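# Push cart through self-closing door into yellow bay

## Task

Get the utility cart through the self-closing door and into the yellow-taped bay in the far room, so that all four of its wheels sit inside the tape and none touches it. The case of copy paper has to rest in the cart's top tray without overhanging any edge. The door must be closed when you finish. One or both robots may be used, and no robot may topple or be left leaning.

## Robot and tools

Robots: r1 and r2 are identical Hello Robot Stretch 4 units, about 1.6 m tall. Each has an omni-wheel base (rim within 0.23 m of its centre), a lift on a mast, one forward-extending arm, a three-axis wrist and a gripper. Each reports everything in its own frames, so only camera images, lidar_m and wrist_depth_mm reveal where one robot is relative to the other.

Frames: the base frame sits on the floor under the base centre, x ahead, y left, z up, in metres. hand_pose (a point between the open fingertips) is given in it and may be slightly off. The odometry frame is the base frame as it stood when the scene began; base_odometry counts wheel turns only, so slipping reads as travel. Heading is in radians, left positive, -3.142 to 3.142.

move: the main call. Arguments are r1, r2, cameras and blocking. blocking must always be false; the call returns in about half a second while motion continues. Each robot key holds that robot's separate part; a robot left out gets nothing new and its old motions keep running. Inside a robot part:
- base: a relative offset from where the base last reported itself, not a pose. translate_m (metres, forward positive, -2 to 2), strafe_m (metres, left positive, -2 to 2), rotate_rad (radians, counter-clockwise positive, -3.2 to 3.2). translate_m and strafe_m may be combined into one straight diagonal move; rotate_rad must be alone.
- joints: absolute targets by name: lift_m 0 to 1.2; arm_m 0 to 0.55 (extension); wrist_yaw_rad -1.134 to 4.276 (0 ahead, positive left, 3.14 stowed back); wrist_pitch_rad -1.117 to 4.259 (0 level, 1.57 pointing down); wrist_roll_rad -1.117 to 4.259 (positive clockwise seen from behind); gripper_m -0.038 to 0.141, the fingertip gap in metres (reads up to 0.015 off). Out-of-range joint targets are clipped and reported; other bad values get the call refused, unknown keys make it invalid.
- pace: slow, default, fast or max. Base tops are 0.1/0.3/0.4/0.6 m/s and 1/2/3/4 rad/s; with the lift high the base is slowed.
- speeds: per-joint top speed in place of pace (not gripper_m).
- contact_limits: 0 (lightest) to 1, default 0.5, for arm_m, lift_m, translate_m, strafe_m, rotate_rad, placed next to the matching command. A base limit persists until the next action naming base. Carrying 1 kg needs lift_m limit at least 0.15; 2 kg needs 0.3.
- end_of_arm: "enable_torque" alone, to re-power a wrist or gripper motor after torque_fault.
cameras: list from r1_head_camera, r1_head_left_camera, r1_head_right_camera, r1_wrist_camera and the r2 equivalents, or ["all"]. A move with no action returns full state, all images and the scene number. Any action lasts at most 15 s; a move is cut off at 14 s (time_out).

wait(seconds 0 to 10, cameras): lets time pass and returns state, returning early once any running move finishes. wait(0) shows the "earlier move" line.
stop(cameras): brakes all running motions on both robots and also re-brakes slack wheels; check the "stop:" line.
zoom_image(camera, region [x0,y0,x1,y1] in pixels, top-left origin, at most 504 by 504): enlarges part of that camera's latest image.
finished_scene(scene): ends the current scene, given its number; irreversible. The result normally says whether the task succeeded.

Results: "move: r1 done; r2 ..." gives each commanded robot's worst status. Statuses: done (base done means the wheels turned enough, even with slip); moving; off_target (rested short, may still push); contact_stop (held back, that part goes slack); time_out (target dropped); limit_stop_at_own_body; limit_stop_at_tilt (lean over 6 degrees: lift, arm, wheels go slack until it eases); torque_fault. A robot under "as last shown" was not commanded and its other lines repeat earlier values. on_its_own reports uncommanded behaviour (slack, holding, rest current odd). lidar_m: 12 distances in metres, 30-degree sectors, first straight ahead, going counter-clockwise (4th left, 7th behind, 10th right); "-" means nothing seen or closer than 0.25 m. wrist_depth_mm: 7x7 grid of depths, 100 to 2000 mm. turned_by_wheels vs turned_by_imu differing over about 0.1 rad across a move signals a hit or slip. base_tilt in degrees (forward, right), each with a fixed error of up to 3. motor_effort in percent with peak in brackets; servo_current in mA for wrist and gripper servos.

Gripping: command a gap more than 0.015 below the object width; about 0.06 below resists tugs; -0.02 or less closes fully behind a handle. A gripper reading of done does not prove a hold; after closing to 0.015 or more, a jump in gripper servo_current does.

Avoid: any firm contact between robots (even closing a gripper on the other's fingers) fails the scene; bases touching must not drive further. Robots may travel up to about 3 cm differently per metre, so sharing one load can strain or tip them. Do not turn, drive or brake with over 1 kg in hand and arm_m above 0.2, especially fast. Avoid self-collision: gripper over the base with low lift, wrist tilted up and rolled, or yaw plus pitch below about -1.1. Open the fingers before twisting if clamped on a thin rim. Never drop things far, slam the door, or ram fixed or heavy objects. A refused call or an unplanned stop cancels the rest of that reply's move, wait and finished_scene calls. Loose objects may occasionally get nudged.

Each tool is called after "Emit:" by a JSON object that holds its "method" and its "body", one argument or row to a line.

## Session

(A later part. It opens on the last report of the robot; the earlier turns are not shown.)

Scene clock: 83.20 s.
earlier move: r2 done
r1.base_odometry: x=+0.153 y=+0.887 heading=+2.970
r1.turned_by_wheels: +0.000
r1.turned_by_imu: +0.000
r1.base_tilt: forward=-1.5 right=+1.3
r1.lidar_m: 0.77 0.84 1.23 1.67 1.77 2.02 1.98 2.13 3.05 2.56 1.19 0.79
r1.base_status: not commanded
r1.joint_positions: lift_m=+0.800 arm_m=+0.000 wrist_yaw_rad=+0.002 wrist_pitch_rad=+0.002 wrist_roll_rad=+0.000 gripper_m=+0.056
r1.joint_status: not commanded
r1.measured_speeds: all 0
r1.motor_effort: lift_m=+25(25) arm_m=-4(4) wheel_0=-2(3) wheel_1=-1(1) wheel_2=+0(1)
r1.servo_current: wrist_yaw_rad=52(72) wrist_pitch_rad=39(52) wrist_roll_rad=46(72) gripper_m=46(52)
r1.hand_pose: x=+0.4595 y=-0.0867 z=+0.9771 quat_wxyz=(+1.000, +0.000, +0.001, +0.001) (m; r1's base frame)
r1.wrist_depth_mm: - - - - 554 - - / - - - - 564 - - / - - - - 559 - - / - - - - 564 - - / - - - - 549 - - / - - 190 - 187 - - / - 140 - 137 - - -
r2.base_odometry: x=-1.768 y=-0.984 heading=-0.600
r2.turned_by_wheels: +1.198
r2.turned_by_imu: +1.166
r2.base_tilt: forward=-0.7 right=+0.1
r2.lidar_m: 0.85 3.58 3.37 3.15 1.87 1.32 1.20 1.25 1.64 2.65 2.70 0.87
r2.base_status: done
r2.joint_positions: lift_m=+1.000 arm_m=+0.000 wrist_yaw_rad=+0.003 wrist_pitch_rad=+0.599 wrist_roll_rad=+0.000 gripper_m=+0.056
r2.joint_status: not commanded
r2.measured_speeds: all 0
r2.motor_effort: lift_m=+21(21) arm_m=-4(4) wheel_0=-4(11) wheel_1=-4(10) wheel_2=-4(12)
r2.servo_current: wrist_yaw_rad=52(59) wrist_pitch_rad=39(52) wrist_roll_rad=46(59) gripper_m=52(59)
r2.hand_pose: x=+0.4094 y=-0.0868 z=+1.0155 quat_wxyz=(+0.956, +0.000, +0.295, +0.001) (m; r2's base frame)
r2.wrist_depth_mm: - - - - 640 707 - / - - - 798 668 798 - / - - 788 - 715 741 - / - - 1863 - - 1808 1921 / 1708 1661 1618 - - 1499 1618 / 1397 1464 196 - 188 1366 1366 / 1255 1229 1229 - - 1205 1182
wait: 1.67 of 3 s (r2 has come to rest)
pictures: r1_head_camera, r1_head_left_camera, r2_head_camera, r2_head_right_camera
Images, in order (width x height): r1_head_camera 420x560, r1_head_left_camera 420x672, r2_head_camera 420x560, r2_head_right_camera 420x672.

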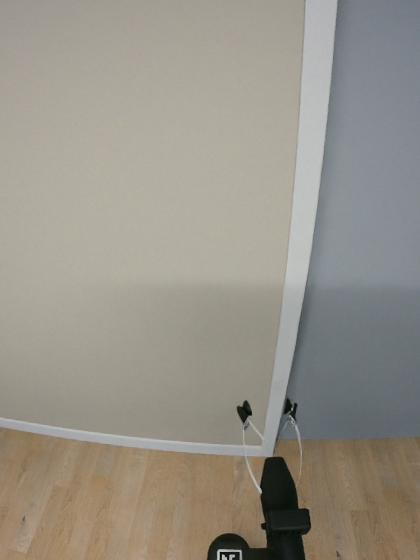

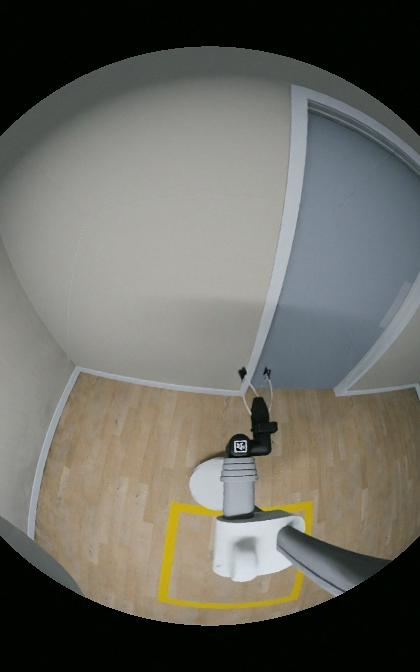

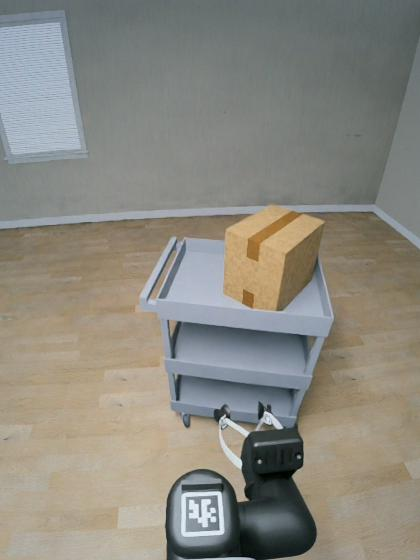

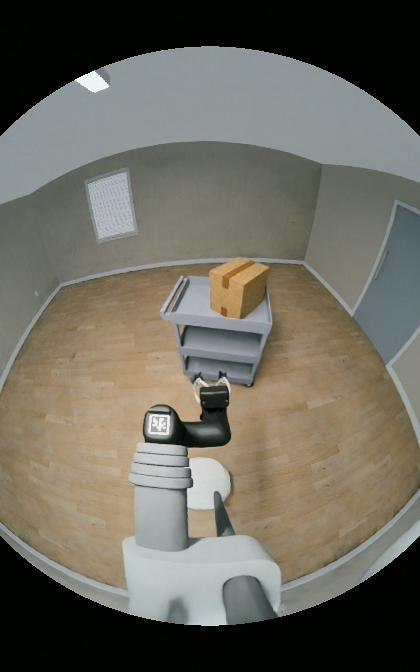

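Emit:
{"method": "move", "body": {
  "blocking": false,
  "r2": {"base":{"rotate_rad":-0.9},"joints":{"lift_m":0.82,"wrist_pitch_rad":0,"gripper_m":0.12}},
  "r1": {"base":{"rotate_rad":-0.15},"joints":{"gripper_m":-0.01}}
}}

Emit:
{"method": "wait", "body": {
  "seconds": 1
}}

Emit:
{"method": "move", "body": {
  "blocking": false,
  "r1": {"base":{"strafe_m":-0.62}}
}}

Emit:
{"method": "wait", "body": {
  "seconds": 4
}}

Emit:
{"method": "wait", "body": {
  "seconds": 2,
  "cameras": ["r1_head_camera","r1_head_left_camera","r1_wrist_camera","r2_head_camera"]
}}

Scene clock: 135.70 s.
move: r1 moving; r2 moving
r1.base_odometry: x=+0.153 y=+0.887 heading=+2.822
r1.turned_by_wheels: -0.147
r1.turned_by_imu: -0.149
r1.base_tilt: forward=-1.6 right=+1.3
r1.lidar_m: 0.76 0.78 1.06 1.66 1.70 2.12 1.99 2.05 2.68 3.07 1.38 0.92
r1.base_status: rotate_rad moving
r1.joint_positions: lift_m=+0.800 arm_m=+0.000 wrist_yaw_rad=+0.002 wrist_pitch_rad=+0.002 wrist_roll_rad=+0.000 gripper_m=+0.037
r1.joint_status: gripper_m moving
r1.measured_speeds: translate_m=-0.001 strafe_m=+0.000 rotate_rad=-0.124 lift_m=+0.000 arm_m=+0.000 wrist_yaw_rad=-0.006 wrist_pitch_rad=+0.000 wrist_roll_rad=+0.000
r1.motor_effort: lift_m=+25(25) arm_m=-4(4) wheel_0=+2(8) wheel_1=+2(7) wheel_2=+1(6)
r1.servo_current: wrist_yaw_rad=46(59) wrist_pitch_rad=39(52) wrist_roll_rad=52(72) gripper_m=104(104)
r1.hand_pose: x=+0.4595 y=-0.0868 z=+0.9771 quat_wxyz=(+1.000, +0.000, +0.001, +0.001) (m; r1's base frame)
r1.wrist_depth_mm: - - - 627 - - - / - - - 564 - - - / - - - 627 - - - / - - - 634 - - - / - - - 569 - - - / - - 189 - 186 - - / - 143 - 138 - - -
r2.base_odometry: x=-1.768 y=-0.984 heading=-0.800
r2.turned_by_wheels: -0.200
r2.turned_by_imu: -0.194
r2.base_tilt: forward=-0.7 right=+0.1
r2.lidar_m: 0.85 0.92 3.67 3.15 2.51 1.41 1.22 1.21 1.42 2.41 2.66 0.89
r2.base_status: rotate_rad moving
r2.joint_positions: lift_m=+0.962 arm_m=+0.000 wrist_yaw_rad=+0.003 wrist_pitch_rad=+0.079 wrist_roll_rad=+0.000 gripper_m=+0.075
r2.joint_status: lift_m moving; wrist_pitch_rad moving; gripper_m moving
r2.measured_speeds: translate_m=-0.001 strafe_m=-0.001 rotate_rad=-0.776 lift_m=-0.146 arm_m=+0.000 wrist_yaw_rad=+0.000 wrist_pitch_rad=-1.093 wrist_roll_rad=+0.000
r2.motor_effort: lift_m=+13(23) arm_m=-4(4) wheel_0=+7(8) wheel_1=+8(9) wheel_2=+9(10)
r2.servo_current: wrist_yaw_rad=46(59) wrist_pitch_rad=72(163) wrist_roll_rad=52(59) gripper_m=91(98)
r2.hand_pose: x=+0.4587 y=-0.0866 z=+1.1178 quat_wxyz=(+0.999, +0.000, +0.040, +0.001) (m; r2's base frame)
r2.wrist_depth_mm: - - - - - - - / - - - - - - - / - - - - - - - / - - - 809 - - - / - - - 732 878 - - / - 831 189 732 187 - - / - 1808 - - - 1863 1983
pictures: none

Scene clock: 136.67 s.
earlier move: r1 done; r2 moving
r1.base_odometry: x=+0.153 y=+0.887 heading=+2.821
r1.turned_by_wheels: -0.002
r1.turned_by_imu: -0.002
r1.base_tilt: forward=-1.6 right=+1.2
r1.lidar_m: 0.78 0.81 1.06 1.66 1.70 2.13 1.99 2.05 2.64 3.05 1.40 0.92
r1.base_status: done
r1.joint_positions: lift_m=+0.800 arm_m=+0.000 wrist_yaw_rad=+0.002 wrist_pitch_rad=+0.002 wrist_roll_rad=+0.000 gripper_m=-0.009
r1.joint_status: all done
r1.measured_speeds: all 0
r1.motor_effort: lift_m=+24(25) arm_m=-4(4) wheel_0=+3(8) wheel_1=+3(7) wheel_2=+1(6)
r1.servo_current: wrist_yaw_rad=59(65) wrist_pitch_rad=39(52) wrist_roll_rad=52(72) gripper_m=46(130)
r1.hand_pose: x=+0.4595 y=-0.0868 z=+0.9771 quat_wxyz=(+1.000, +0.000, +0.001, +0.001) (m; r1's base frame)
r1.wrist_depth_mm: - - - - - - - / - - - - - - - / - - - - - - - / - - - 627 - - - / - - - 569 - - - / - - 184 194 - - - / - - 162 151 142 - -
r2.base_odometry: x=-1.768 y=-0.984 heading=-1.498
r2.turned_by_wheels: -0.698
r2.turned_by_imu: -0.680
r2.base_tilt: forward=-0.7 right=+0.1
r2.lidar_m: 2.87 0.86 0.87 3.74 3.21 3.15 1.63 1.25 1.20 1.29 1.89 2.64
r2.base_status: rotate_rad moving
r2.joint_positions: lift_m=+0.821 arm_m=+0.000 wrist_yaw_rad=+0.003 wrist_pitch_rad=+0.008 wrist_roll_rad=+0.000 gripper_m=+0.120
r2.joint_status: lift_m moving; wrist_pitch_rad moving; gripper_m moving
r2.measured_speeds: translate_m=+0.001 strafe_m=+0.000 rotate_rad=-0.077 lift_m=-0.029 arm_m=+0.000 wrist_yaw_rad=+0.000 wrist_pitch_rad=+0.000 wrist_roll_rad=+0.000
r2.motor_effort: lift_m=+14(23) arm_m=-4(4) wheel_0=+1(9) wheel_1=+4(10) wheel_2=+4(10)
r2.servo_current: wrist_yaw_rad=52(59) wrist_pitch_rad=65(163) wrist_roll_rad=52(59) gripper_m=65(111)
r2.hand_pose: x=+0.4595 y=-0.0867 z=+0.9972 quat_wxyz=(+1.000, +0.000, +0.004, +0.001) (m; r2's base frame)
r2.wrist_depth_mm: - - - - - - - / - - - - - - - / - - - - - - - / - - - - - - - / 820 - - - - - - / 627 - 200 - 198 - - / - - - - - - 1983
wait: 0.97 of 1 s (r1 has come to rest)
pictures: none

Scene clock: 137.17 s.
earlier move: r2 done
move: r1 moving
r1.base_odometry: x=+0.165 y=+0.921 heading=+2.821
r1.turned_by_wheels: +0.000
r1.turned_by_imu: +0.000
r1.base_tilt: forward=-1.6 right=+1.2
r1.lidar_m: 0.78 0.81 1.06 1.70 1.73 2.14 1.99 2.01 2.66 3.00 1.36 0.91
r1.base_status: strafe_m moving
r1.joint_positions: lift_m=+0.800 arm_m=+0.000 wrist_yaw_rad=+0.002 wrist_pitch_rad=+0.002 wrist_roll_rad=+0.000 gripper_m=-0.009
r1.joint_status: not commanded
r1.measured_speeds: translate_m=+0.000 strafe_m=-0.141 rotate_rad=+0.001 lift_m=+0.000 arm_m=+0.000 wrist_yaw_rad=+0.000 wrist_pitch_rad=+0.000 wrist_roll_rad=+0.000
r1.motor_effort: lift_m=+24(25) arm_m=-4(4) wheel_0=+9(12) wheel_1=-7(9) wheel_2=+0(3)
r1.servo_current: wrist_yaw_rad=33(52) wrist_pitch_rad=39(46) wrist_roll_rad=59(65) gripper_m=52(52)
r1.hand_pose: x=+0.4595 y=-0.0868 z=+0.9771 quat_wxyz=(+1.000, +0.000, +0.001, +0.001) (m; r1's base frame)
r1.wrist_depth_mm: - - 569 - - - - / - - 574 - - - - / - - 569 - - - - / - - 585 - - - - / - - 569 - - - - / - - 184 195 - - - / - - 171 135 142 - -
r2.base_odometry: x=-1.768 y=-0.985 heading=-1.499
r2.turned_by_wheels: -0.001
r2.turned_by_imu: -0.001
r2.base_tilt: forward=-0.7 right=+0.1
r2.lidar_m: 2.85 0.87 0.87 3.76 3.22 3.17 1.65 1.25 1.20 1.31 1.90 2.67
r2.base_status: done
r2.joint_positions: lift_m=+0.820 arm_m=+0.000 wrist_yaw_rad=+0.003 wrist_pitch_rad=+0.008 wrist_roll_rad=+0.000 gripper_m=+0.120
r2.joint_status: all done
r2.measured_speeds: all 0
r2.motor_effort: lift_m=+14(15) arm_m=-4(4) wheel_0=+2(4) wheel_1=+2(3) wheel_2=+6(6)
r2.servo_current: wrist_yaw_rad=39(65) wrist_pitch_rad=52(59) wrist_roll_rad=46(52) gripper_m=52(52)
r2.hand_pose: x=+0.4595 y=-0.0867 z=+0.9962 quat_wxyz=(+1.000, +0.000, +0.004, +0.001) (m; r2's base frame)
r2.wrist_depth_mm: - - - - - - - / - - - - - - - / - - - - - - - / - - - - - - - / 831 - - - - - - / 621 - 201 - 198 - - / - - - - - - 1921
pictures: none

Scene clock: 140.07 s.
earlier move: r1 done
r1.base_odometry: x=+0.349 y=+1.475 heading=+2.821
r1.turned_by_wheels: +0.000
r1.turned_by_imu: -0.004
r1.base_tilt: forward=-1.6 right=+1.2
r1.lidar_m: 0.92 0.92 1.13 2.28 2.34 2.08 1.92 1.99 2.54 2.44 1.34 0.97
r1.base_status: done
r1.joint_positions: lift_m=+0.800 arm_m=+0.000 wrist_yaw_rad=+0.002 wrist_pitch_rad=+0.002 wrist_roll_rad=+0.000 gripper_m=-0.009
r1.joint_status: not commanded
r1.measured_speeds: all 0
r1.motor_effort: lift_m=+25(25) arm_m=-4(4) wheel_0=+1(13) wheel_1=+1(10) wheel_2=+0(3)
r1.servo_current: wrist_yaw_rad=52(65) wrist_pitch_rad=46(52) wrist_roll_rad=39(72) gripper_m=52(59)
r1.hand_pose: x=+0.4595 y=-0.0868 z=+0.9771 quat_wxyz=(+1.000, +0.000, +0.001, +0.001) (m; r1's base frame)
r1.wrist_depth_mm: - - - - - 750 - / - - - - - 741 676 / - - - - - 741 676 / - - - - - 741 683 / - - - - - 741 683 / - - 185 194 - 723 691 / - - 163 135 142 715 -
r2.base_odometry: x=-1.768 y=-0.985 heading=-1.499
r2.turned_by_wheels: +0.000
r2.turned_by_imu: +0.000
r2.base_tilt: forward=-0.6 right=+0.1
r2.lidar_m: 2.82 0.87 0.87 3.74 3.24 3.13 1.62 1.25 1.19 1.30 1.89 2.65
r2.base_status: done
r2.joint_positions: lift_m=+0.820 arm_m=+0.000 wrist_yaw_rad=+0.003 wrist_pitch_rad=+0.008 wrist_roll_rad=+0.000 gripper_m=+0.120
r2.joint_status: all done
r2.measured_speeds: all 0
r2.motor_effort: lift_m=+14(15) arm_m=-4(4) wheel_0=+2(4) wheel_1=+2(3) wheel_2=+5(6)
r2.servo_current: wrist_yaw_rad=39(65) wrist_pitch_rad=52(59) wrist_roll_rad=52(59) gripper_m=52(59)
r2.hand_pose: x=+0.4595 y=-0.0867 z=+0.9962 quat_wxyz=(+1.000, +0.000, +0.004, +0.001) (m; r2's base frame)
r2.wrist_depth_mm: - - - - - - - / - - - - - - - / - - - - - - - / - - - - - - - / 831 - - - - - - / 627 - 201 - 200 - - / - - - - - - 1983
wait: 2.90 of 4 s (r1 has come to rest)
pictures: none

Scene clock: 142.07 s.
r1.base_odometry: x=+0.349 y=+1.475 heading=+2.821
r1.turned_by_wheels: +0.000
r1.turned_by_imu: +0.000
r1.base_tilt: forward=-1.6 right=+1.2
r1.lidar_m: 0.90 0.91 1.10 2.27 2.35 2.07 1.94 2.00 2.57 2.41 1.32 1.00
r1.base_status: done
r1.joint_positions: lift_m=+0.800 arm_m=+0.000 wrist_yaw_rad=+0.002 wrist_pitch_rad=+0.002 wrist_roll_rad=+0.000 gripper_m=-0.009
r1.joint_status: not commanded
r1.measured_speeds: all 0
r1.motor_effort: lift_m=+25(25) arm_m=-4(4) wheel_0=+1(13) wheel_1=+0(10) wheel_2=+0(3)
r1.servo_current: wrist_yaw_rad=33(65) wrist_pitch_rad=33(52) wrist_roll_rad=46(72) gripper_m=52(59)
r1.hand_pose: x=+0.4595 y=-0.0868 z=+0.9771 quat_wxyz=(+1.000, +0.000, +0.001, +0.001) (m; r1's base frame)
r1.wrist_depth_mm: - - - - - 741 - / - - - - - 741 668 / - - - - - 750 683 / - - - - - 750 683 / - - - - - 741 691 / - - 185 195 - 741 683 / - - 162 135 142 715 -
r2.base_odometry: x=-1.768 y=-0.985 heading=-1.499
r2.turned_by_wheels: +0.000
r2.turned_by_imu: +0.000
r2.base_tilt: forward=-0.7 right=+0.1
r2.lidar_m: 2.84 0.86 0.86 3.74 3.22 3.16 1.65 1.25 1.21 1.30 1.91 2.65
r2.base_status: done
r2.joint_positions: lift_m=+0.820 arm_m=+0.000 wrist_yaw_rad=+0.003 wrist_pitch_rad=+0.008 wrist_roll_rad=+0.000 gripper_m=+0.120
r2.joint_status: all done
r2.measured_speeds: all 0
r2.motor_effort: lift_m=+14(15) arm_m=-4(4) wheel_0=+2(4) wheel_1=+2(3) wheel_2=+5(6)
r2.servo_current: wrist_yaw_rad=46(65) wrist_pitch_rad=52(59) wrist_roll_rad=39(59) gripper_m=52(59)
r2.hand_pose: x=+0.4595 y=-0.0867 z=+0.9962 quat_wxyz=(+1.000, +0.000, +0.004, +0.001) (m; r2's base frame)
r2.wrist_depth_mm: - - - - - - - / - - - - - - - / - - - - - - - / - - - - - - - / 831 - - - - - - / 621 - 201 - 199 - - / - - - - - - 1983
wait: 2.00 s; at rest by 0.27 s
pictures: r1_head_camera, r1_head_left_camera, r1_wrist_camera, r2_head_camera
Images, in order (width x height): r1_head_camera 420x560, r1_head_left_camera 420x672, r1_wrist_camera 616x392, r2_head_camera 420x560.

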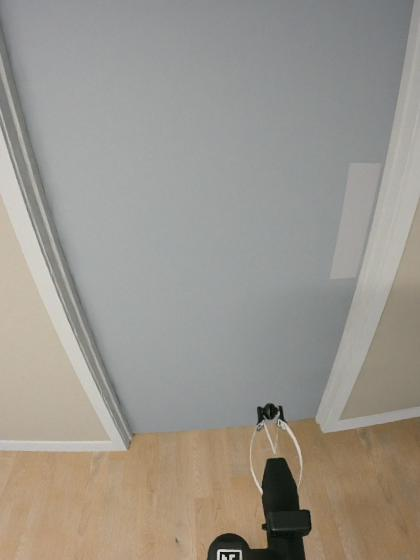

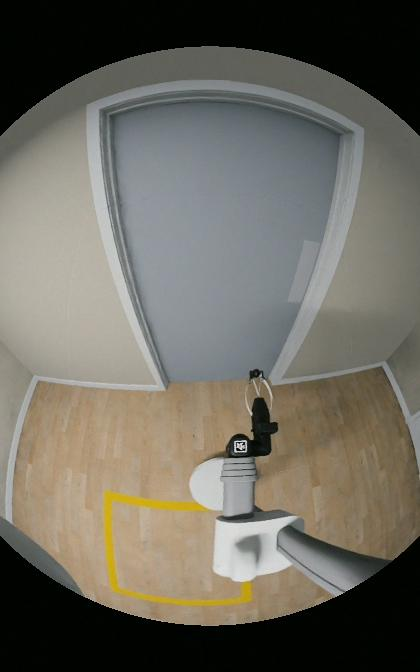

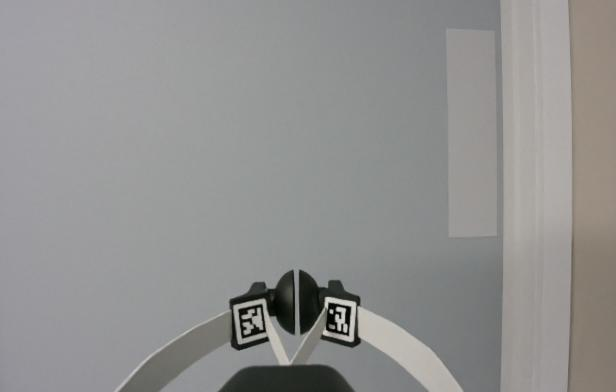

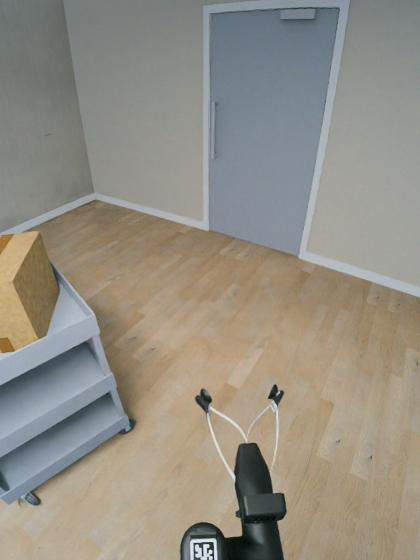

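Emit:
{"method": "move", "body": {
  "blocking": false,
  "r1": {"base":{"translate_m":0.42,"strafe_m":0.08},"contact_limits":{"translate_m":0.8,"strafe_m":0.8}}
}}

Emit:
{"method": "wait", "body": {
  "seconds": 3.5
}}

Emit:
{"method": "move", "body": {
  "blocking": false,
  "r1": {"base":{"rotate_rad":0.35},"contact_limits":{"rotate_rad":0.8}}
}}

Emit:
{"method": "wait", "body": {
  "seconds": 2
}}

Emit:
{"method": "move", "body": {
  "blocking": false,
  "r1": {"base":{"translate_m":0.15,"strafe_m":-0.184},"contact_limits":{"translate_m":0.8,"strafe_m":0.8}}
}}

Emit:
{"method": "wait", "body": {
  "seconds": 3
}}

Emit:
{"method": "wait", "body": {
  "seconds": 0.1,
  "cameras": ["r1_head_camera","r1_head_left_camera","r1_head_right_camera","r2_head_camera"]
}}

r1: "contact_limits": translate_m and strafe_m are given together and make one move, which takes one limit: state it under one of them only
Scene clock: 164.23 s.
r1.base_odometry: x=+0.349 y=+1.475 heading=+2.821
r1.turned_by_wheels: +0.000
r1.turned_by_imu: +0.000
r1.base_tilt: forward=-1.6 right=+1.3
r1.lidar_m: 0.91 0.93 1.10 2.27 2.32 2.08 1.92 1.99 2.59 2.42 1.35 0.98
r1.base_status: done
r1.joint_positions: lift_m=+0.800 arm_m=+0.000 wrist_yaw_rad=+0.002 wrist_pitch_rad=+0.002 wrist_roll_rad=+0.000 gripper_m=-0.009
r1.joint_status: not commanded
r1.measured_speeds: all 0
r1.motor_effort: lift_m=+25(25) arm_m=-4(4) wheel_0=+0(13) wheel_1=+0(10) wheel_2=+0(3)
r1.servo_current: wrist_yaw_rad=46(65) wrist_pitch_rad=46(52) wrist_roll_rad=39(72) gripper_m=52(59)
r1.hand_pose: x=+0.4595 y=-0.0868 z=+0.9771 quat_wxyz=(+1.000, +0.000, +0.001, +0.001) (m; r1's base frame)
r1.wrist_depth_mm: - - - - - 741 - / - - - - - 741 676 / - - - - - 750 676 / - - - - - 741 683 / - - - - - 741 683 / - - 183 194 - 741 676 / - - 163 135 142 723 -
r2.base_odometry: x=-1.768 y=-0.985 heading=-1.499
r2.turned_by_wheels: +0.000
r2.turned_by_imu: +0.000
r2.base_tilt: forward=-0.7 right=+0.1
r2.lidar_m: 2.83 0.86 0.88 3.75 3.24 3.14 1.62 1.24 1.20 1.30 1.89 2.65
r2.base_status: done
r2.joint_positions: lift_m=+0.820 arm_m=+0.000 wrist_yaw_rad=+0.003 wrist_pitch_rad=+0.008 wrist_roll_rad=+0.000 gripper_m=+0.120
r2.joint_status: all done
r2.measured_speeds: all 0
r2.motor_effort: lift_m=+14(15) arm_m=-4(4) wheel_0=+3(4) wheel_1=+2(3) wheel_2=+5(6)
r2.servo_current: wrist_yaw_rad=46(65) wrist_pitch_rad=46(59) wrist_roll_rad=52(59) gripper_m=52(59)
r2.hand_pose: x=+0.4595 y=-0.0867 z=+0.9962 quat_wxyz=(+1.000, +0.000, +0.004, +0.001) (m; r2's base frame)
r2.wrist_depth_mm: - - - - - - - / - - - - - - - / - - - - - - - / - - - - - - - / 820 - - - - - - / 621 - 200 - 200 - - / - - - - - - 1983
pictures: none

not run: a call was refused earlier in this reply.

not run: a call was refused earlier in this reply.

not run: a call was refused earlier in this reply.

not run: a call was refused earlier in this reply.

not run: a call was refused earlier in this reply.

not run: a call was refused earlier in this reply.

Emit:
{"method": "move", "body": {
  "blocking": false,
  "r1": {"base":{"translate_m":0.42,"strafe_m":0.08},"contact_limits":{"translate_m":0.8}}
}}

Emit:
{"method": "wait", "body": {
  "seconds": 3.5
}}

Emit:
{"method": "move", "body": {
  "blocking": false,
  "r1": {"base":{"rotate_rad":0.35},"contact_limits":{"rotate_rad":0.8}}
}}

Emit:
{"method": "wait", "body": {
  "seconds": 2
}}

Emit:
{"method": "move", "body": {
  "blocking": false,
  "r1": {"base":{"translate_m":0.15,"strafe_m":-0.184},"contact_limits":{"translate_m":0.8}}
}}

Emit:
{"method": "wait", "body": {
  "seconds": 3
}}

Emit:
{"method": "wait", "body": {
  "seconds": 0.1,
  "cameras": ["r1_head_camera","r1_head_left_camera","r1_head_right_camera","r2_head_camera"]
}}

Scene clock: 182.00 s.
move: r1 moving
r1.base_odometry: x=+0.317 y=+1.479 heading=+2.821
r1.turned_by_wheels: +0.000
r1.turned_by_imu: +0.000
r1.base_tilt: forward=-1.6 right=+1.3
r1.lidar_m: 0.89 0.89 1.09 2.26 2.32 2.12 1.96 2.05 2.59 2.44 1.30 0.96
r1.base_status: translate_m moving; strafe_m moving
r1.joint_positions: lift_m=+0.800 arm_m=+0.000 wrist_yaw_rad=+0.002 wrist_pitch_rad=+0.002 wrist_roll_rad=+0.000 gripper_m=-0.009
r1.joint_status: not commanded
r1.measured_speeds: translate_m=+0.123 strafe_m=+0.025 rotate_rad=-0.006 lift_m=+0.000 arm_m=+0.000 wrist_yaw_rad=+0.000 wrist_pitch_rad=+0.000 wrist_roll_rad=+0.000
r1.motor_effort: lift_m=+25(25) arm_m=-4(4) wheel_0=+4(6) wheel_1=+5(8) wheel_2=-9(9)
r1.servo_current: wrist_yaw_rad=46(65) wrist_pitch_rad=39(52) wrist_roll_rad=39(65) gripper_m=46(52)
r1.contact_limits: translate_m 0.8
r1.hand_pose: x=+0.4595 y=-0.0868 z=+0.9771 quat_wxyz=(+1.000, +0.000, +0.001, +0.001) (m; r1's base frame)
r1.wrist_depth_mm: - - - - - 715 - / - - - - - 715 668 / - - - - - 723 676 / - - - - - 732 676 / - - - - - 732 683 / - - 184 195 - 732 683 / - - 163 135 141 715 -
r2.base_odometry: x=-1.768 y=-0.985 heading=-1.499
r2.turned_by_wheels: +0.000
r2.turned_by_imu: +0.000
r2.base_tilt: forward=-0.7 right=+0.1
r2.lidar_m: 2.84 0.87 0.87 3.76 3.22 3.16 1.65 1.20 1.20 1.30 1.92 2.62
r2.base_status: not commanded
r2.joint_positions: lift_m=+0.820 arm_m=+0.000 wrist_yaw_rad=+0.003 wrist_pitch_rad=+0.008 wrist_roll_rad=+0.000 gripper_m=+0.120
r2.joint_status: not commanded
r2.measured_speeds: all 0
r2.motor_effort: lift_m=+14(14) arm_m=-4(4) wheel_0=+2(3) wheel_1=+2(3) wheel_2=+5(6)
r2.servo_current: wrist_yaw_rad=52(59) wrist_pitch_rad=52(59) wrist_roll_rad=39(59) gripper_m=52(59)
r2.hand_pose: x=+0.4595 y=-0.0867 z=+0.9962 quat_wxyz=(+1.000, +0.000, +0.004, +0.001) (m; r2's base frame)
r2.wrist_depth_mm: - - - - - - - / - - - - - - - / - - - - - - - / - - - - - - - / 831 - - - - - - / 621 - 201 - 199 - - / - - - - - - 1983
pictures: none

Scene clock: 184.40 s.
earlier move: r1 done
r1.base_odometry: x=-0.075 y=+1.532 heading=+2.821
r1.turned_by_wheels: +0.000
r1.turned_by_imu: +0.001
r1.base_tilt: forward=-1.6 right=+1.3
r1.lidar_m: 0.49 0.51 0.57 1.30 2.29 2.56 2.37 2.43 2.66 2.49 0.74 0.53
r1.base_status: done
r1.joint_positions: lift_m=+0.800 arm_m=+0.000 wrist_yaw_rad=+0.002 wrist_pitch_rad=+0.002 wrist_roll_rad=+0.000 gripper_m=-0.009
r1.joint_status: not commanded
r1.measured_speeds: all 0
r1.motor_effort: lift_m=+24(25) arm_m=-4(4) wheel_0=+2(8) wheel_1=+2(9) wheel_2=+0(10)
r1.servo_current: wrist_yaw_rad=52(65) wrist_pitch_rad=39(52) wrist_roll_rad=33(72) gripper_m=46(59)
r1.contact_limits: translate_m 0.8
r1.hand_pose: x=+0.4595 y=-0.0868 z=+0.9771 quat_wxyz=(+1.000, +0.000, +0.001, +0.001) (m; r1's base frame)
r1.wrist_depth_mm: 276 281 286 294 297 306 312 / 277 282 287 294 300 306 312 / 276 283 289 296 301 307 314 / 279 283 290 296 301 309 315 / 278 285 290 296 301 309 317 / 279 285 289 195 303 310 315 / 281 283 185 180 171 312 317
r2.base_odometry: x=-1.768 y=-0.985 heading=-1.499
r2.turned_by_wheels: +0.000
r2.turned_by_imu: +0.000
r2.base_tilt: forward=-0.7 right=+0.0
r2.lidar_m: 2.83 0.87 0.86 3.76 3.20 3.14 1.64 1.24 1.21 1.30 1.91 2.66
r2.base_status: not commanded
r2.joint_positions: lift_m=+0.820 arm_m=+0.000 wrist_yaw_rad=+0.003 wrist_pitch_rad=+0.008 wrist_roll_rad=+0.000 gripper_m=+0.120
r2.joint_status: not commanded
r2.measured_speeds: all 0
r2.motor_effort: lift_m=+14(14) arm_m=-4(4) wheel_0=+2(3) wheel_1=+2(3) wheel_2=+6(6)
r2.servo_current: wrist_yaw_rad=52(59) wrist_pitch_rad=52(59) wrist_roll_rad=39(59) gripper_m=46(59)
r2.hand_pose: x=+0.4595 y=-0.0867 z=+0.9962 quat_wxyz=(+1.000, +0.000, +0.004, +0.001) (m; r2's base frame)
r2.wrist_depth_mm: - - - - - - - / - - - - - - - / - - - - - - - / - - - - - - - / 842 - - - - - - / 621 - 201 - 198 - - / - - - - - - 1921
wait: 2.40 of 3.5 s (r1 has come to rest)
pictures: none

Scene clock: 184.90 s.
move: r1 moving
r1.base_odometry: x=-0.075 y=+1.532 heading=+3.059
r1.turned_by_wheels: +0.238
r1.turned_by_imu: +0.239
r1.base_tilt: forward=-1.6 right=+1.3
r1.lidar_m: 0.48 0.54 0.72 2.23 2.47 2.40 2.35 2.61 2.53 1.09 0.63 0.50
r1.base_status: rotate_rad moving
r1.joint_positions: lift_m=+0.800 arm_m=+0.000 wrist_yaw_rad=+0.002 wrist_pitch_rad=+0.002 wrist_roll_rad=+0.000 gripper_m=-0.009
r1.joint_status: not commanded
r1.measured_speeds: translate_m=+0.001 strafe_m=-0.001 rotate_rad=+0.701 lift_m=+0.000 arm_m=+0.000 wrist_yaw_rad=+0.000 wrist_pitch_rad=+0.000 wrist_roll_rad=+0.000
r1.motor_effort: lift_m=+24(25) arm_m=-4(4) wheel_0=-3(8) wheel_1=-3(10) wheel_2=-3(7)
r1.servo_current: wrist_yaw_rad=39(65) wrist_pitch_rad=46(46) wrist_roll_rad=72(72) gripper_m=39(59)
r1.contact_limits: rotate_rad 0.8
r1.hand_pose: x=+0.4595 y=-0.0868 z=+0.9771 quat_wxyz=(+1.000, +0.000, +0.001, +0.001) (m; r1's base frame)
r1.wrist_depth_mm: 297 290 283 278 270 265 259 / 297 291 283 276 271 265 259 / 297 291 285 277 271 265 260 / 300 293 285 278 272 266 262 / 301 291 286 281 273 266 260 / 301 294 285 194 272 267 264 / 303 296 285 185 153 266 264
r2: as last shown
r2.lidar_m: 2.82 0.86 0.85 3.76 3.21 3.15 1.62 1.25 1.22 1.30 1.93 2.66
r2.motor_effort: lift_m=+14(14) arm_m=-4(4) wheel_0=+3(3) wheel_1=+2(2) wheel_2=+5(6)
r2.servo_current: wrist_yaw_rad=39(52) wrist_pitch_rad=59(59) wrist_roll_rad=39(59) gripper_m=46(59)
r2.wrist_depth_mm: - - - - - - - / - - - - - - - / - - - - - - - / - - - - - - - / 842 - - - - - - / 621 - 200 - 200 - - / - - - - - - 1921
pictures: none

Scene clock: 185.53 s.
earlier move: r1 done
r1.base_odometry: x=-0.075 y=+1.532 heading=-3.113
r1.turned_by_wheels: +0.112
r1.turned_by_imu: +0.112
r1.base_tilt: forward=-1.6 right=+1.3
r1.lidar_m: 0.48 0.57 0.86 2.24 2.61 2.36 2.33 2.80 2.49 0.85 0.59 0.48
r1.base_status: done
r1.joint_positions: lift_m=+0.800 arm_m=+0.000 wrist_yaw_rad=+0.002 wrist_pitch_rad=+0.002 wrist_roll_rad=+0.000 gripper_m=-0.009
r1.joint_status: not commanded
r1.measured_speeds: all 0
r1.motor_effort: lift_m=+24(25) arm_m=-4(4) wheel_0=-2(8) wheel_1=-2(10) wheel_2=+1(7)
r1.servo_current: wrist_yaw_rad=59(65) wrist_pitch_rad=46(46) wrist_roll_rad=46(72) gripper_m=46(59)
r1.contact_limits: rotate_rad 0.8
r1.hand_pose: x=+0.4595 y=-0.0868 z=+0.9771 quat_wxyz=(+1.000, +0.000, +0.001, +0.001) (m; r1's base frame)
r1.wrist_depth_mm: 340 315 296 274 259 245 236 / 340 314 294 276 260 246 236 / 340 317 294 276 262 248 236 / 340 319 297 277 262 247 236 / 343 319 298 278 263 247 236 / 345 319 296 195 257 249 239 / 345 320 291 185 153 247 236
r2.base_odometry: x=-1.768 y=-0.985 heading=-1.499
r2.turned_by_wheels: +0.000
r2.turned_by_imu: +0.000
r2.base_tilt: forward=-0.6 right=+0.1
r2.lidar_m: 2.85 0.86 0.89 3.75 3.20 3.15 1.63 1.25 1.22 1.30 1.88 2.64
r2.base_status: not commanded
r2.joint_positions: lift_m=+0.820 arm_m=+0.000 wrist_yaw_rad=+0.003 wrist_pitch_rad=+0.008 wrist_roll_rad=+0.000 gripper_m=+0.120
r2.joint_status: not commanded
r2.measured_speeds: all 0
r2.motor_effort: lift_m=+14(14) arm_m=-4(4) wheel_0=+3(3) wheel_1=+2(2) wheel_2=+5(6)
r2.servo_current: wrist_yaw_rad=39(65) wrist_pitch_rad=52(59) wrist_roll_rad=46(59) gripper_m=52(59)
r2.hand_pose: x=+0.4595 y=-0.0867 z=+0.9962 quat_wxyz=(+1.000, +0.000, +0.004, +0.001) (m; r2's base frame)
r2.wrist_depth_mm: - - - - - - - / - - - - - - - / - - - - - - - / - - - - - - - / 842 - - - - - - / 621 - 200 - 198 - - / - - - - - - 1921
wait: 0.63 of 2 s (r1 has come to rest)
pictures: none

Scene clock: 186.03 s.
move: r1 moving
r1.base_odometry: x=-0.096 y=+1.556 heading=-3.113
r1.turned_by_wheels: +0.000
r1.turned_by_imu: +0.000
r1.base_tilt: forward=-1.6 right=+1.3
r1.lidar_m: 0.46 0.54 0.80 2.26 2.62 2.39 2.39 2.83 2.48 0.82 0.56 0.46
r1.base_status: translate_m moving; strafe_m moving
r1.joint_positions: lift_m=+0.800 arm_m=+0.000 wrist_yaw_rad=+0.002 wrist_pitch_rad=+0.002 wrist_roll_rad=+0.000 gripper_m=-0.009
r1.joint_status: not commanded
r1.measured_speeds: translate_m=+0.078 strafe_m=-0.095 rotate_rad=+0.001 lift_m=+0.000 arm_m=+0.000 wrist_yaw_rad=+0.000 wrist_pitch_rad=+0.000 wrist_roll_rad=+0.000
r1.motor_effort: lift_m=+24(25) arm_m=-4(4) wheel_0=+10(10) wheel_1=-3(7) wheel_2=-6(8)
r1.servo_current: wrist_yaw_rad=65(65) wrist_pitch_rad=39(46) wrist_roll_rad=33(65) gripper_m=39(59)
r1.contact_limits: translate_m 0.8
r1.hand_pose: x=+0.4595 y=-0.0868 z=+0.9771 quat_wxyz=(+1.000, +0.000, +0.001, +0.001) (m; r1's base frame)
r1.wrist_depth_mm: 312 287 266 251 237 224 215 / 309 287 270 253 238 224 216 / 312 290 270 254 237 225 216 / 307 289 272 255 239 226 215 / 314 290 271 254 241 227 217 / 312 293 268 195 236 227 217 / 317 294 266 250 161 224 218
r2: as last shown
r2.base_tilt: forward=-0.7 right=+0.1
r2.lidar_m: 2.82 0.86 0.88 3.76 3.23 3.15 1.64 1.25 1.20 1.33 1.91 2.65
r2.motor_effort: lift_m=+14(14) arm_m=-4(4) wheel_0=+2(3) wheel_1=+2(2) wheel_2=+5(6)
r2.servo_current: wrist_yaw_rad=52(52) wrist_pitch_rad=46(59) wrist_roll_rad=46(59) gripper_m=46(52)
r2.wrist_depth_mm: - - - - - - - / - - - - - - - / - - - - - - - / - - - - - - - / 831 - - - - - - / 621 - 202 - 199 - - / - - - - - - 1921
pictures: none

Scene clock: 187.97 s.
earlier move: r1 done
r1.base_odometry: x=-0.230 y=+1.711 heading=-3.112
r1.turned_by_wheels: +0.001
r1.turned_by_imu: +0.407
r1.base_tilt: forward=-1.6 right=+1.2
r1.lidar_m: 0.45 0.54 2.27 2.50 2.48 2.47 2.68 2.49 0.87 0.53 0.40 0.39
r1.base_status: done
r1.joint_positions: lift_m=+0.800 arm_m=+0.000 wrist_yaw_rad=+0.004 wrist_pitch_rad=+0.004 wrist_roll_rad=+0.000 gripper_m=-0.010
r1.joint_status: not commanded
r1.measured_speeds: all 0
r1.motor_effort: lift_m=+19(25) arm_m=+7(13) wheel_0=+9(27) wheel_1=+3(17) wheel_2=-4(21)
r1.servo_current: wrist_yaw_rad=39(72) wrist_pitch_rad=52(52) wrist_roll_rad=46(65) gripper_m=46(59)
r1.contact_limits: translate_m 0.8
r1.hand_pose: x=+0.4594 y=-0.0862 z=+0.9770 quat_wxyz=(+1.000, +0.000, +0.002, +0.002) (m; r1's base frame)
r1.wrist_depth_mm: 300 327 274 224 190 167 - / 307 330 277 225 191 165 - / 310 332 277 233 191 169 - / 309 334 279 229 192 166 153 / 310 334 281 224 193 167 154 / 307 338 206 200 190 167 - / 306 153 276 177 147 164 -
r2.base_odometry: x=-1.768 y=-0.985 heading=-1.499
r2.turned_by_wheels: +0.000
r2.turned_by_imu: +0.000
r2.base_tilt: forward=-0.7 right=+0.1
r2.lidar_m: 2.85 0.85 0.88 3.78 3.22 3.16 1.60 1.24 1.19 1.32 1.93 2.64
r2.base_status: not commanded
r2.joint_positions: lift_m=+0.820 arm_m=+0.000 wrist_yaw_rad=+0.003 wrist_pitch_rad=+0.008 wrist_roll_rad=+0.000 gripper_m=+0.120
r2.joint_status: not commanded
r2.measured_speeds: all 0
r2.motor_effort: lift_m=+14(14) arm_m=-4(4) wheel_0=+2(3) wheel_1=+2(3) wheel_2=+5(6)
r2.servo_current: wrist_yaw_rad=52(59) wrist_pitch_rad=52(59) wrist_roll_rad=39(65) gripper_m=46(59)
r2.hand_pose: x=+0.4595 y=-0.0867 z=+0.9962 quat_wxyz=(+1.000, +0.000, +0.004, +0.001) (m; r2's base frame)
r2.wrist_depth_mm: - - - - - - - / - - - - - - - / - - - - - - - / - - - - - - - / 842 - - - - - - / 621 - 201 - 199 - - / - - - - - - 1983
wait: 1.93 of 3 s (r1 has come to rest)
pictures: none

Scene clock: 188.07 s.
r1.base_odometry: x=-0.230 y=+1.711 heading=-3.112
r1.turned_by_wheels: +0.000
r1.turned_by_imu: +0.000
r1.base_tilt: forward=-1.6 right=+1.3
r1.lidar_m: 0.44 0.54 2.27 2.48 2.48 2.46 2.68 2.49 0.88 0.52 0.39 0.39
r1.base_status: done
r1.joint_positions: lift_m=+0.800 arm_m=+0.000 wrist_yaw_rad=+0.004 wrist_pitch_rad=+0.004 wrist_roll_rad=+0.000 gripper_m=-0.010
r1.joint_status: not commanded
r1.measured_speeds: all 0
r1.motor_effort: lift_m=+19(25) arm_m=+7(13) wheel_0=+9(27) wheel_1=+3(17) wheel_2=-5(21)
r1.servo_current: wrist_yaw_rad=59(72) wrist_pitch_rad=46(52) wrist_roll_rad=52(65) gripper_m=46(59)
r1.contact_limits: translate_m 0.8
r1.hand_pose: x=+0.4594 y=-0.0862 z=+0.9770 quat_wxyz=(+1.000, +0.000, +0.002, +0.002) (m; r1's base frame)
r1.wrist_depth_mm: 301 327 274 224 190 167 - / 309 329 276 225 191 165 - / 310 330 277 232 191 168 - / 310 332 279 229 192 167 153 / 309 336 279 224 193 167 154 / 307 340 210 198 191 167 - / 307 154 278 176 148 165 -
r2.base_odometry: x=-1.768 y=-0.985 heading=-1.499
r2.turned_by_wheels: +0.000
r2.turned_by_imu: +0.000
r2.base_tilt: forward=-0.7 right=+0.1
r2.lidar_m: 2.84 0.86 0.87 3.77 3.23 3.16 1.63 1.25 1.22 1.30 1.91 2.65
r2.base_status: not commanded
r2.joint_positions: lift_m=+0.820 arm_m=+0.000 wrist_yaw_rad=+0.003 wrist_pitch_rad=+0.008 wrist_roll_rad=+0.000 gripper_m=+0.120
r2.joint_status: not commanded
r2.measured_speeds: all 0
r2.motor_effort: lift_m=+14(14) arm_m=-4(4) wheel_0=+3(3) wheel_1=+2(3) wheel_2=+5(6)
r2.servo_current: wrist_yaw_rad=52(59) wrist_pitch_rad=46(59) wrist_roll_rad=46(65) gripper_m=52(59)
r2.hand_pose: x=+0.4595 y=-0.0867 z=+0.9962 quat_wxyz=(+1.000, +0.000, +0.004, +0.001) (m; r2's base frame)
r2.wrist_depth_mm: - - - - - - - / - - - - - - - / - - - - - - - / - - - - - - - / 820 - - - - - - / 627 - 201 - 199 - - / - - - - - - 1983
wait: 0.10 s; no rest
pictures: r1_head_camera, r1_head_left_camera, r1_head_right_camera, r2_head_camera
Images, in order (width x height): r1_head_camera 420x560, r1_head_left_camera 420x672, r1_head_right_camera 420x672, r2_head_camera 420x560.

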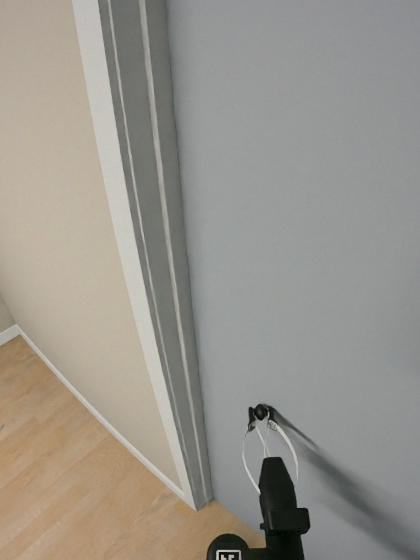

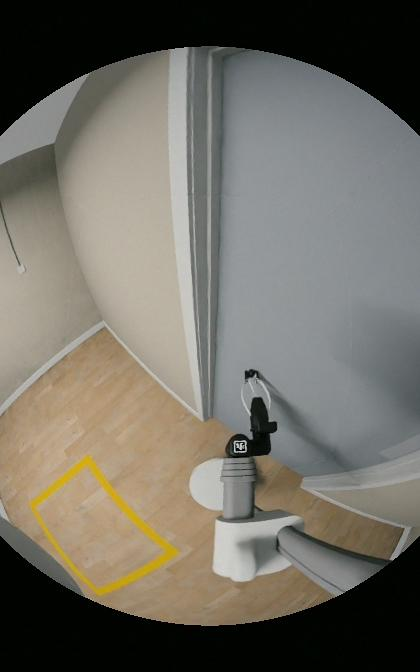

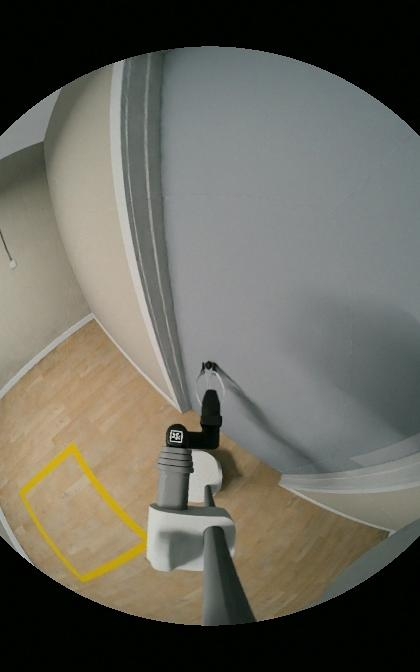

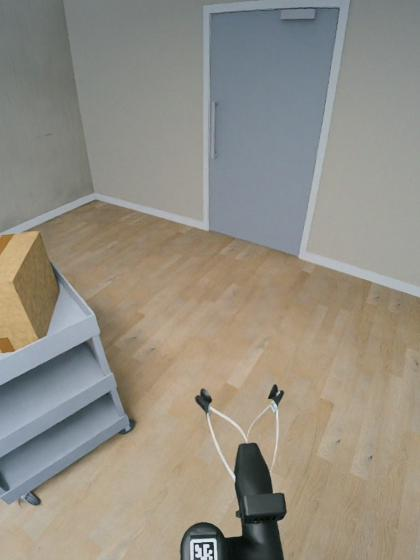

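Emit:
{"method": "move", "body": {
  "blocking": false,
  "r1": {"base":{"translate_m":-0.12}}
}}

Emit:
{"method": "wait", "body": {
  "seconds": 1.5
}}

Emit:
{"method": "move", "body": {
  "blocking": false,
  "r1": {"base":{"rotate_rad":-0.757}}
}}

Emit:
{"method": "wait", "body": {
  "seconds": 2
}}

Emit:
{"method": "wait", "body": {
  "seconds": 0.1,
  "cameras": ["r1_head_camera","r1_head_left_camera","r1_wrist_camera"]
}}

Scene clock: 207.43 s.
move: r1 moving
r1.base_odometry: x=-0.199 y=+1.712 heading=-3.112
r1.turned_by_wheels: +0.000
r1.turned_by_imu: -0.001
r1.base_tilt: forward=-1.5 right=+1.3
r1.lidar_m: 0.47 0.53 2.30 2.52 2.45 2.43 2.68 2.48 0.94 0.54 0.43 0.39
r1.base_status: translate_m moving
r1.joint_positions: lift_m=+0.800 arm_m=+0.000 wrist_yaw_rad=+0.003 wrist_pitch_rad=+0.004 wrist_roll_rad=+0.000 gripper_m=-0.010
r1.joint_status: not commanded
r1.measured_speeds: translate_m=-0.122 strafe_m=-0.001 rotate_rad=+0.003 lift_m=+0.000 arm_m=+0.000 wrist_yaw_rad=-0.002 wrist_pitch_rad=+0.000 wrist_roll_rad=+0.000
r1.motor_effort: lift_m=+19(19) arm_m=+5(7) wheel_0=-7(7) wheel_1=-4(8) wheel_2=+8(10)
r1.servo_current: wrist_yaw_rad=52(72) wrist_pitch_rad=46(52) wrist_roll_rad=59(65) gripper_m=46(52)
r1.hand_pose: x=+0.4594 y=-0.0866 z=+0.9770 quat_wxyz=(+1.000, +0.000, +0.002, +0.001) (m; r1's base frame)
r1.wrist_depth_mm: 325 351 298 245 213 185 - / 325 355 300 247 211 181 166 / 329 357 303 249 211 182 167 / 325 357 303 249 212 183 167 / 327 355 306 250 217 184 167 / 329 357 298 194 204 185 167 / 329 357 185 184 170 181 168
r2: as last shown
r2.base_tilt: forward=-0.7 right=+0.0
r2.lidar_m: 2.83 0.86 0.85 3.75 3.23 3.16 1.65 1.22 1.21 1.28 1.89 2.66
r2.motor_effort: lift_m=+14(14) arm_m=-4(4) wheel_0=+2(3) wheel_1=+2(3) wheel_2=+5(5)
r2.servo_current: wrist_yaw_rad=46(52) wrist_pitch_rad=46(59) wrist_roll_rad=33(52) gripper_m=46(59)
r2.wrist_depth_mm: - - - - - - - / - - - - - - - / - - - - - - - / - - - - - - - / 831 - - - - - - / 621 - 200 - 199 - - / - - - - - - 1921
pictures: none

Scene clock: 208.60 s.
earlier move: r1 done
r1.base_odometry: x=-0.110 y=+1.714 heading=-3.112
r1.turned_by_wheels: +0.000
r1.turned_by_imu: +0.000
r1.base_tilt: forward=-1.5 right=+1.3
r1.lidar_m: 0.55 0.66 2.35 2.56 2.38 2.37 2.60 2.42 1.14 0.64 0.48 0.47
r1.base_status: done
r1.joint_positions: lift_m=+0.800 arm_m=+0.000 wrist_yaw_rad=+0.003 wrist_pitch_rad=+0.004 wrist_roll_rad=+0.000 gripper_m=-0.010
r1.joint_status: not commanded
r1.measured_speeds: all 0
r1.motor_effort: lift_m=+19(19) arm_m=+5(7) wheel_0=-3(7) wheel_1=-2(8) wheel_2=+0(10)
r1.servo_current: wrist_yaw_rad=33(72) wrist_pitch_rad=46(52) wrist_roll_rad=39(72) gripper_m=46(52)
r1.hand_pose: x=+0.4594 y=-0.0866 z=+0.9770 quat_wxyz=(+1.000, +0.000, +0.002, +0.001) (m; r1's base frame)
r1.wrist_depth_mm: - 439 407 334 285 249 227 / 427 442 410 338 289 251 228 / 427 442 413 340 289 254 229 / 430 442 413 340 290 253 229 / 433 442 418 342 291 254 231 / - 445 404 195 279 254 230 / - 421 181 185 161 249 232
r2.base_odometry: x=-1.768 y=-0.985 heading=-1.499
r2.turned_by_wheels: +0.000
r2.turned_by_imu: +0.000
r2.base_tilt: forward=-0.7 right=+0.1
r2.lidar_m: 2.84 0.86 0.87 3.77 3.21 3.16 1.64 1.25 1.22 1.31 1.90 2.65
r2.base_status: not commanded
r2.joint_positions: lift_m=+0.820 arm_m=+0.000 wrist_yaw_rad=+0.003 wrist_pitch_rad=+0.008 wrist_roll_rad=+0.000 gripper_m=+0.120
r2.joint_status: not commanded
r2.measured_speeds: all 0
r2.motor_effort: lift_m=+14(14) arm_m=-4(4) wheel_0=+2(3) wheel_1=+2(3) wheel_2=+5(6)
r2.servo_current: wrist_yaw_rad=46(65) wrist_pitch_rad=46(59) wrist_roll_rad=33(59) gripper_m=46(59)
r2.hand_pose: x=+0.4595 y=-0.0867 z=+0.9962 quat_wxyz=(+1.000, +0.000, +0.004, +0.001) (m; r2's base frame)
r2.wrist_depth_mm: - - - - - - - / - - - - - - - / - - - - - - - / - - - - - - - / 831 - - - - - - / 627 - 201 - 199 - - / - - - - - - 1983
wait: 1.17 of 1.5 s (r1 has come to rest)
pictures: none

Scene clock: 209.10 s.
move: r1 moving
r1.base_odometry: x=-0.110 y=+1.714 heading=+2.919
r1.turned_by_wheels: -0.252
r1.turned_by_imu: -0.252
r1.base_tilt: forward=-1.6 right=+1.3
r1.lidar_m: 0.49 0.64 1.16 2.40 2.56 2.36 2.41 2.55 2.39 0.67 0.54 0.46
r1.base_status: rotate_rad moving
r1.joint_positions: lift_m=+0.800 arm_m=+0.000 wrist_yaw_rad=+0.003 wrist_pitch_rad=+0.004 wrist_roll_rad=+0.000 gripper_m=-0.010
r1.joint_status: not commanded
r1.measured_speeds: translate_m=+0.001 strafe_m=+0.000 rotate_rad=-0.971 lift_m=+0.000 arm_m=+0.000 wrist_yaw_rad=+0.000 wrist_pitch_rad=+0.000 wrist_roll_rad=+0.000
r1.motor_effort: lift_m=+19(19) arm_m=+5(5) wheel_0=+9(9) wheel_1=+8(8) wheel_2=+7(7)
r1.servo_current: wrist_yaw_rad=72(72) wrist_pitch_rad=46(46) wrist_roll_rad=46(59) gripper_m=46(52)
r1.hand_pose: x=+0.4594 y=-0.0866 z=+0.9770 quat_wxyz=(+1.000, +0.000, +0.002, +0.001) (m; r1's base frame)
r1.wrist_depth_mm: 421 366 320 286 256 235 218 / 424 370 322 286 259 234 220 / 421 370 324 289 259 236 221 / 415 375 325 290 260 239 221 / 430 375 329 291 262 237 220 / 427 379 324 194 254 237 223 / 430 382 184 185 152 233 224
r2: as last shown
r2.lidar_m: 2.85 0.85 0.87 3.72 3.21 3.17 1.64 1.25 1.20 1.29 1.91 2.66
r2.motor_effort: lift_m=+14(14) arm_m=-3(4) wheel_0=+2(3) wheel_1=+2(2) wheel_2=+6(6)
r2.servo_current: wrist_yaw_rad=46(52) wrist_pitch_rad=46(52) wrist_roll_rad=46(52) gripper_m=46(59)
r2.wrist_depth_mm: - - - - - - - / - - - - - - - / - - - - - - - / - - - - - - - / 842 - - - - - - / 621 - 200 - 199 - - / - - - - - - 1983
pictures: none

Scene clock: 210.13 s.
earlier move: r1 done
r1.base_odometry: x=-0.110 y=+1.714 heading=+2.414
r1.turned_by_wheels: -0.505
r1.turned_by_imu: -0.508
r1.base_tilt: forward=-1.6 right=+1.3
r1.lidar_m: 0.47 0.49 0.63 1.26 2.41 2.56 2.37 2.43 2.54 2.35 0.67 0.53
r1.base_status: done
r1.joint_positions: lift_m=+0.800 arm_m=+0.000 wrist_yaw_rad=+0.002 wrist_pitch_rad=+0.004 wrist_roll_rad=+0.000 gripper_m=-0.010
r1.joint_status: not commanded
r1.measured_speeds: all 0
r1.motor_effort: lift_m=+19(19) arm_m=+5(5) wheel_0=+2(9) wheel_1=+0(8) wheel_2=+0(7)
r1.servo_current: wrist_yaw_rad=65(78) wrist_pitch_rad=39(52) wrist_roll_rad=52(65) gripper_m=46(52)
r1.hand_pose: x=+0.4594 y=-0.0867 z=+0.9770 quat_wxyz=(+1.000, +0.000, +0.002, +0.001) (m; r1's base frame)
r1.wrist_depth_mm: 267 276 283 290 300 307 314 / 270 273 285 291 300 309 319 / 270 276 285 291 301 309 317 / 270 277 285 291 300 312 322 / 271 278 286 291 301 310 317 / 271 278 283 195 303 310 319 / 272 276 285 180 170 315 320
r2.base_odometry: x=-1.768 y=-0.985 heading=-1.499
r2.turned_by_wheels: +0.000
r2.turned_by_imu: +0.000
r2.base_tilt: forward=-0.7 right=+0.1
r2.lidar_m: 2.82 0.87 0.87 3.74 3.23 3.15 1.63 1.26 1.21 1.32 1.94 2.65
r2.base_status: not commanded
r2.joint_positions: lift_m=+0.820 arm_m=+0.000 wrist_yaw_rad=+0.003 wrist_pitch_rad=+0.008 wrist_roll_rad=+0.000 gripper_m=+0.120
r2.joint_status: not commanded
r2.measured_speeds: all 0
r2.motor_effort: lift_m=+14(14) arm_m=-4(4) wheel_0=+2(3) wheel_1=+2(3) wheel_2=+5(6)
r2.servo_current: wrist_yaw_rad=33(65) wrist_pitch_rad=52(52) wrist_roll_rad=52(59) gripper_m=52(59)
r2.hand_pose: x=+0.4595 y=-0.0867 z=+0.9962 quat_wxyz=(+1.000, +0.000, +0.004, +0.001) (m; r2's base frame)
r2.wrist_depth_mm: - - - - - - - / - - - - - - - / - - - - - - - / - - - - - - - / 820 - - - - - - / 627 - 202 - 199 - - / - - - - - - 1983
wait: 1.03 of 2 s (r1 has come to rest)
pictures: none

Scene clock: 210.23 s.
r1.base_odometry: x=-0.110 y=+1.714 heading=+2.414
r1.turned_by_wheels: +0.000
r1.turned_by_imu: +0.000
r1.base_tilt: forward=-1.6 right=+1.3
r1.lidar_m: 0.47 0.50 0.63 1.25 2.40 2.53 2.38 2.44 2.54 2.38 0.67 0.50
r1.base_status: done
r1.joint_positions: lift_m=+0.800 arm_m=+0.000 wrist_yaw_rad=+0.002 wrist_pitch_rad=+0.004 wrist_roll_rad=+0.000 gripper_m=-0.010
r1.joint_status: not commanded
r1.measured_speeds: all 0
r1.motor_effort: lift_m=+19(19) arm_m=+5(5) wheel_0=+2(9) wheel_1=+0(8) wheel_2=+0(7)
r1.servo_current: wrist_yaw_rad=52(78) wrist_pitch_rad=33(52) wrist_roll_rad=46(65) gripper_m=39(52)
r1.hand_pose: x=+0.4594 y=-0.0867 z=+0.9770 quat_wxyz=(+1.000, +0.000, +0.002, +0.001) (m; r1's base frame)
r1.wrist_depth_mm: 268 276 282 291 300 309 317 / 268 276 283 291 300 310 317 / 270 277 285 291 301 309 317 / 270 277 285 294 300 310 319 / 271 278 285 291 301 314 319 / 272 279 282 194 301 312 320 / 272 277 285 180 170 314 320
r2.base_odometry: x=-1.768 y=-0.985 heading=-1.499
r2.turned_by_wheels: +0.000
r2.turned_by_imu: +0.000
r2.base_tilt: forward=-0.7 right=+0.1
r2.lidar_m: 2.85 0.86 0.87 3.76 3.21 3.14 1.63 1.25 1.22 1.28 1.93 2.64
r2.base_status: not commanded
r2.joint_positions: lift_m=+0.820 arm_m=+0.000 wrist_yaw_rad=+0.003 wrist_pitch_rad=+0.008 wrist_roll_rad=+0.000 gripper_m=+0.120
r2.joint_status: not commanded
r2.measured_speeds: all 0
r2.motor_effort: lift_m=+14(14) arm_m=-4(4) wheel_0=+2(3) wheel_1=+2(3) wheel_2=+5(6)
r2.servo_current: wrist_yaw_rad=46(65) wrist_pitch_rad=52(52) wrist_roll_rad=52(59) gripper_m=52(59)
r2.hand_pose: x=+0.4595 y=-0.0867 z=+0.9962 quat_wxyz=(+1.000, +0.000, +0.004, +0.001) (m; r2's base frame)
r2.wrist_depth_mm: - - - - - - - / - - - - - - - / - - - - - - - / - - - - - - - / 831 - - - - - - / 627 - 200 - 199 - - / - - - - - - 1983
wait: 0.10 s; no rest
pictures: r1_head_camera, r1_head_left_camera, r1_wrist_camera
Images, in order (width x height): r1_head_camera 420x560, r1_head_left_camera 420x672, r1_wrist_camera 616x392.

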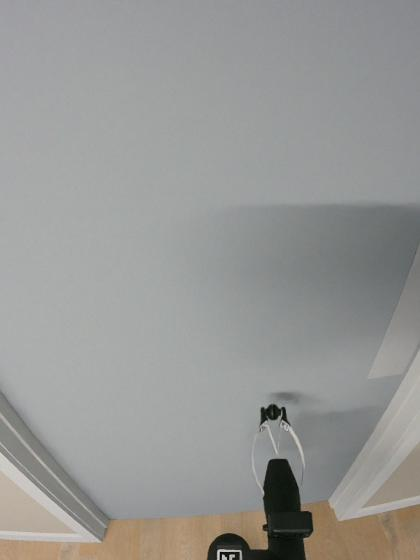

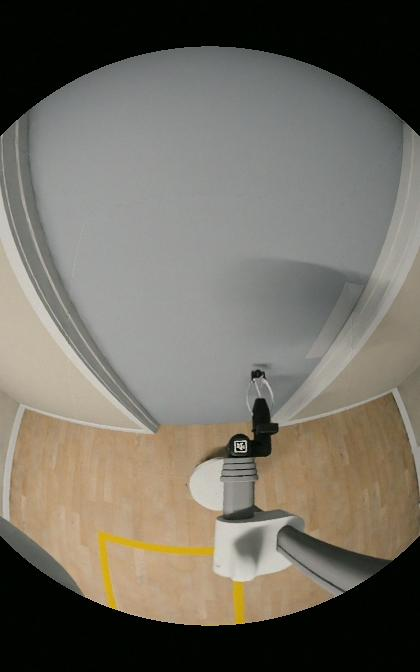

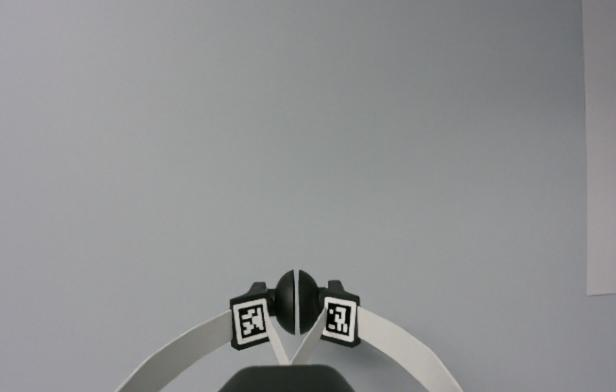

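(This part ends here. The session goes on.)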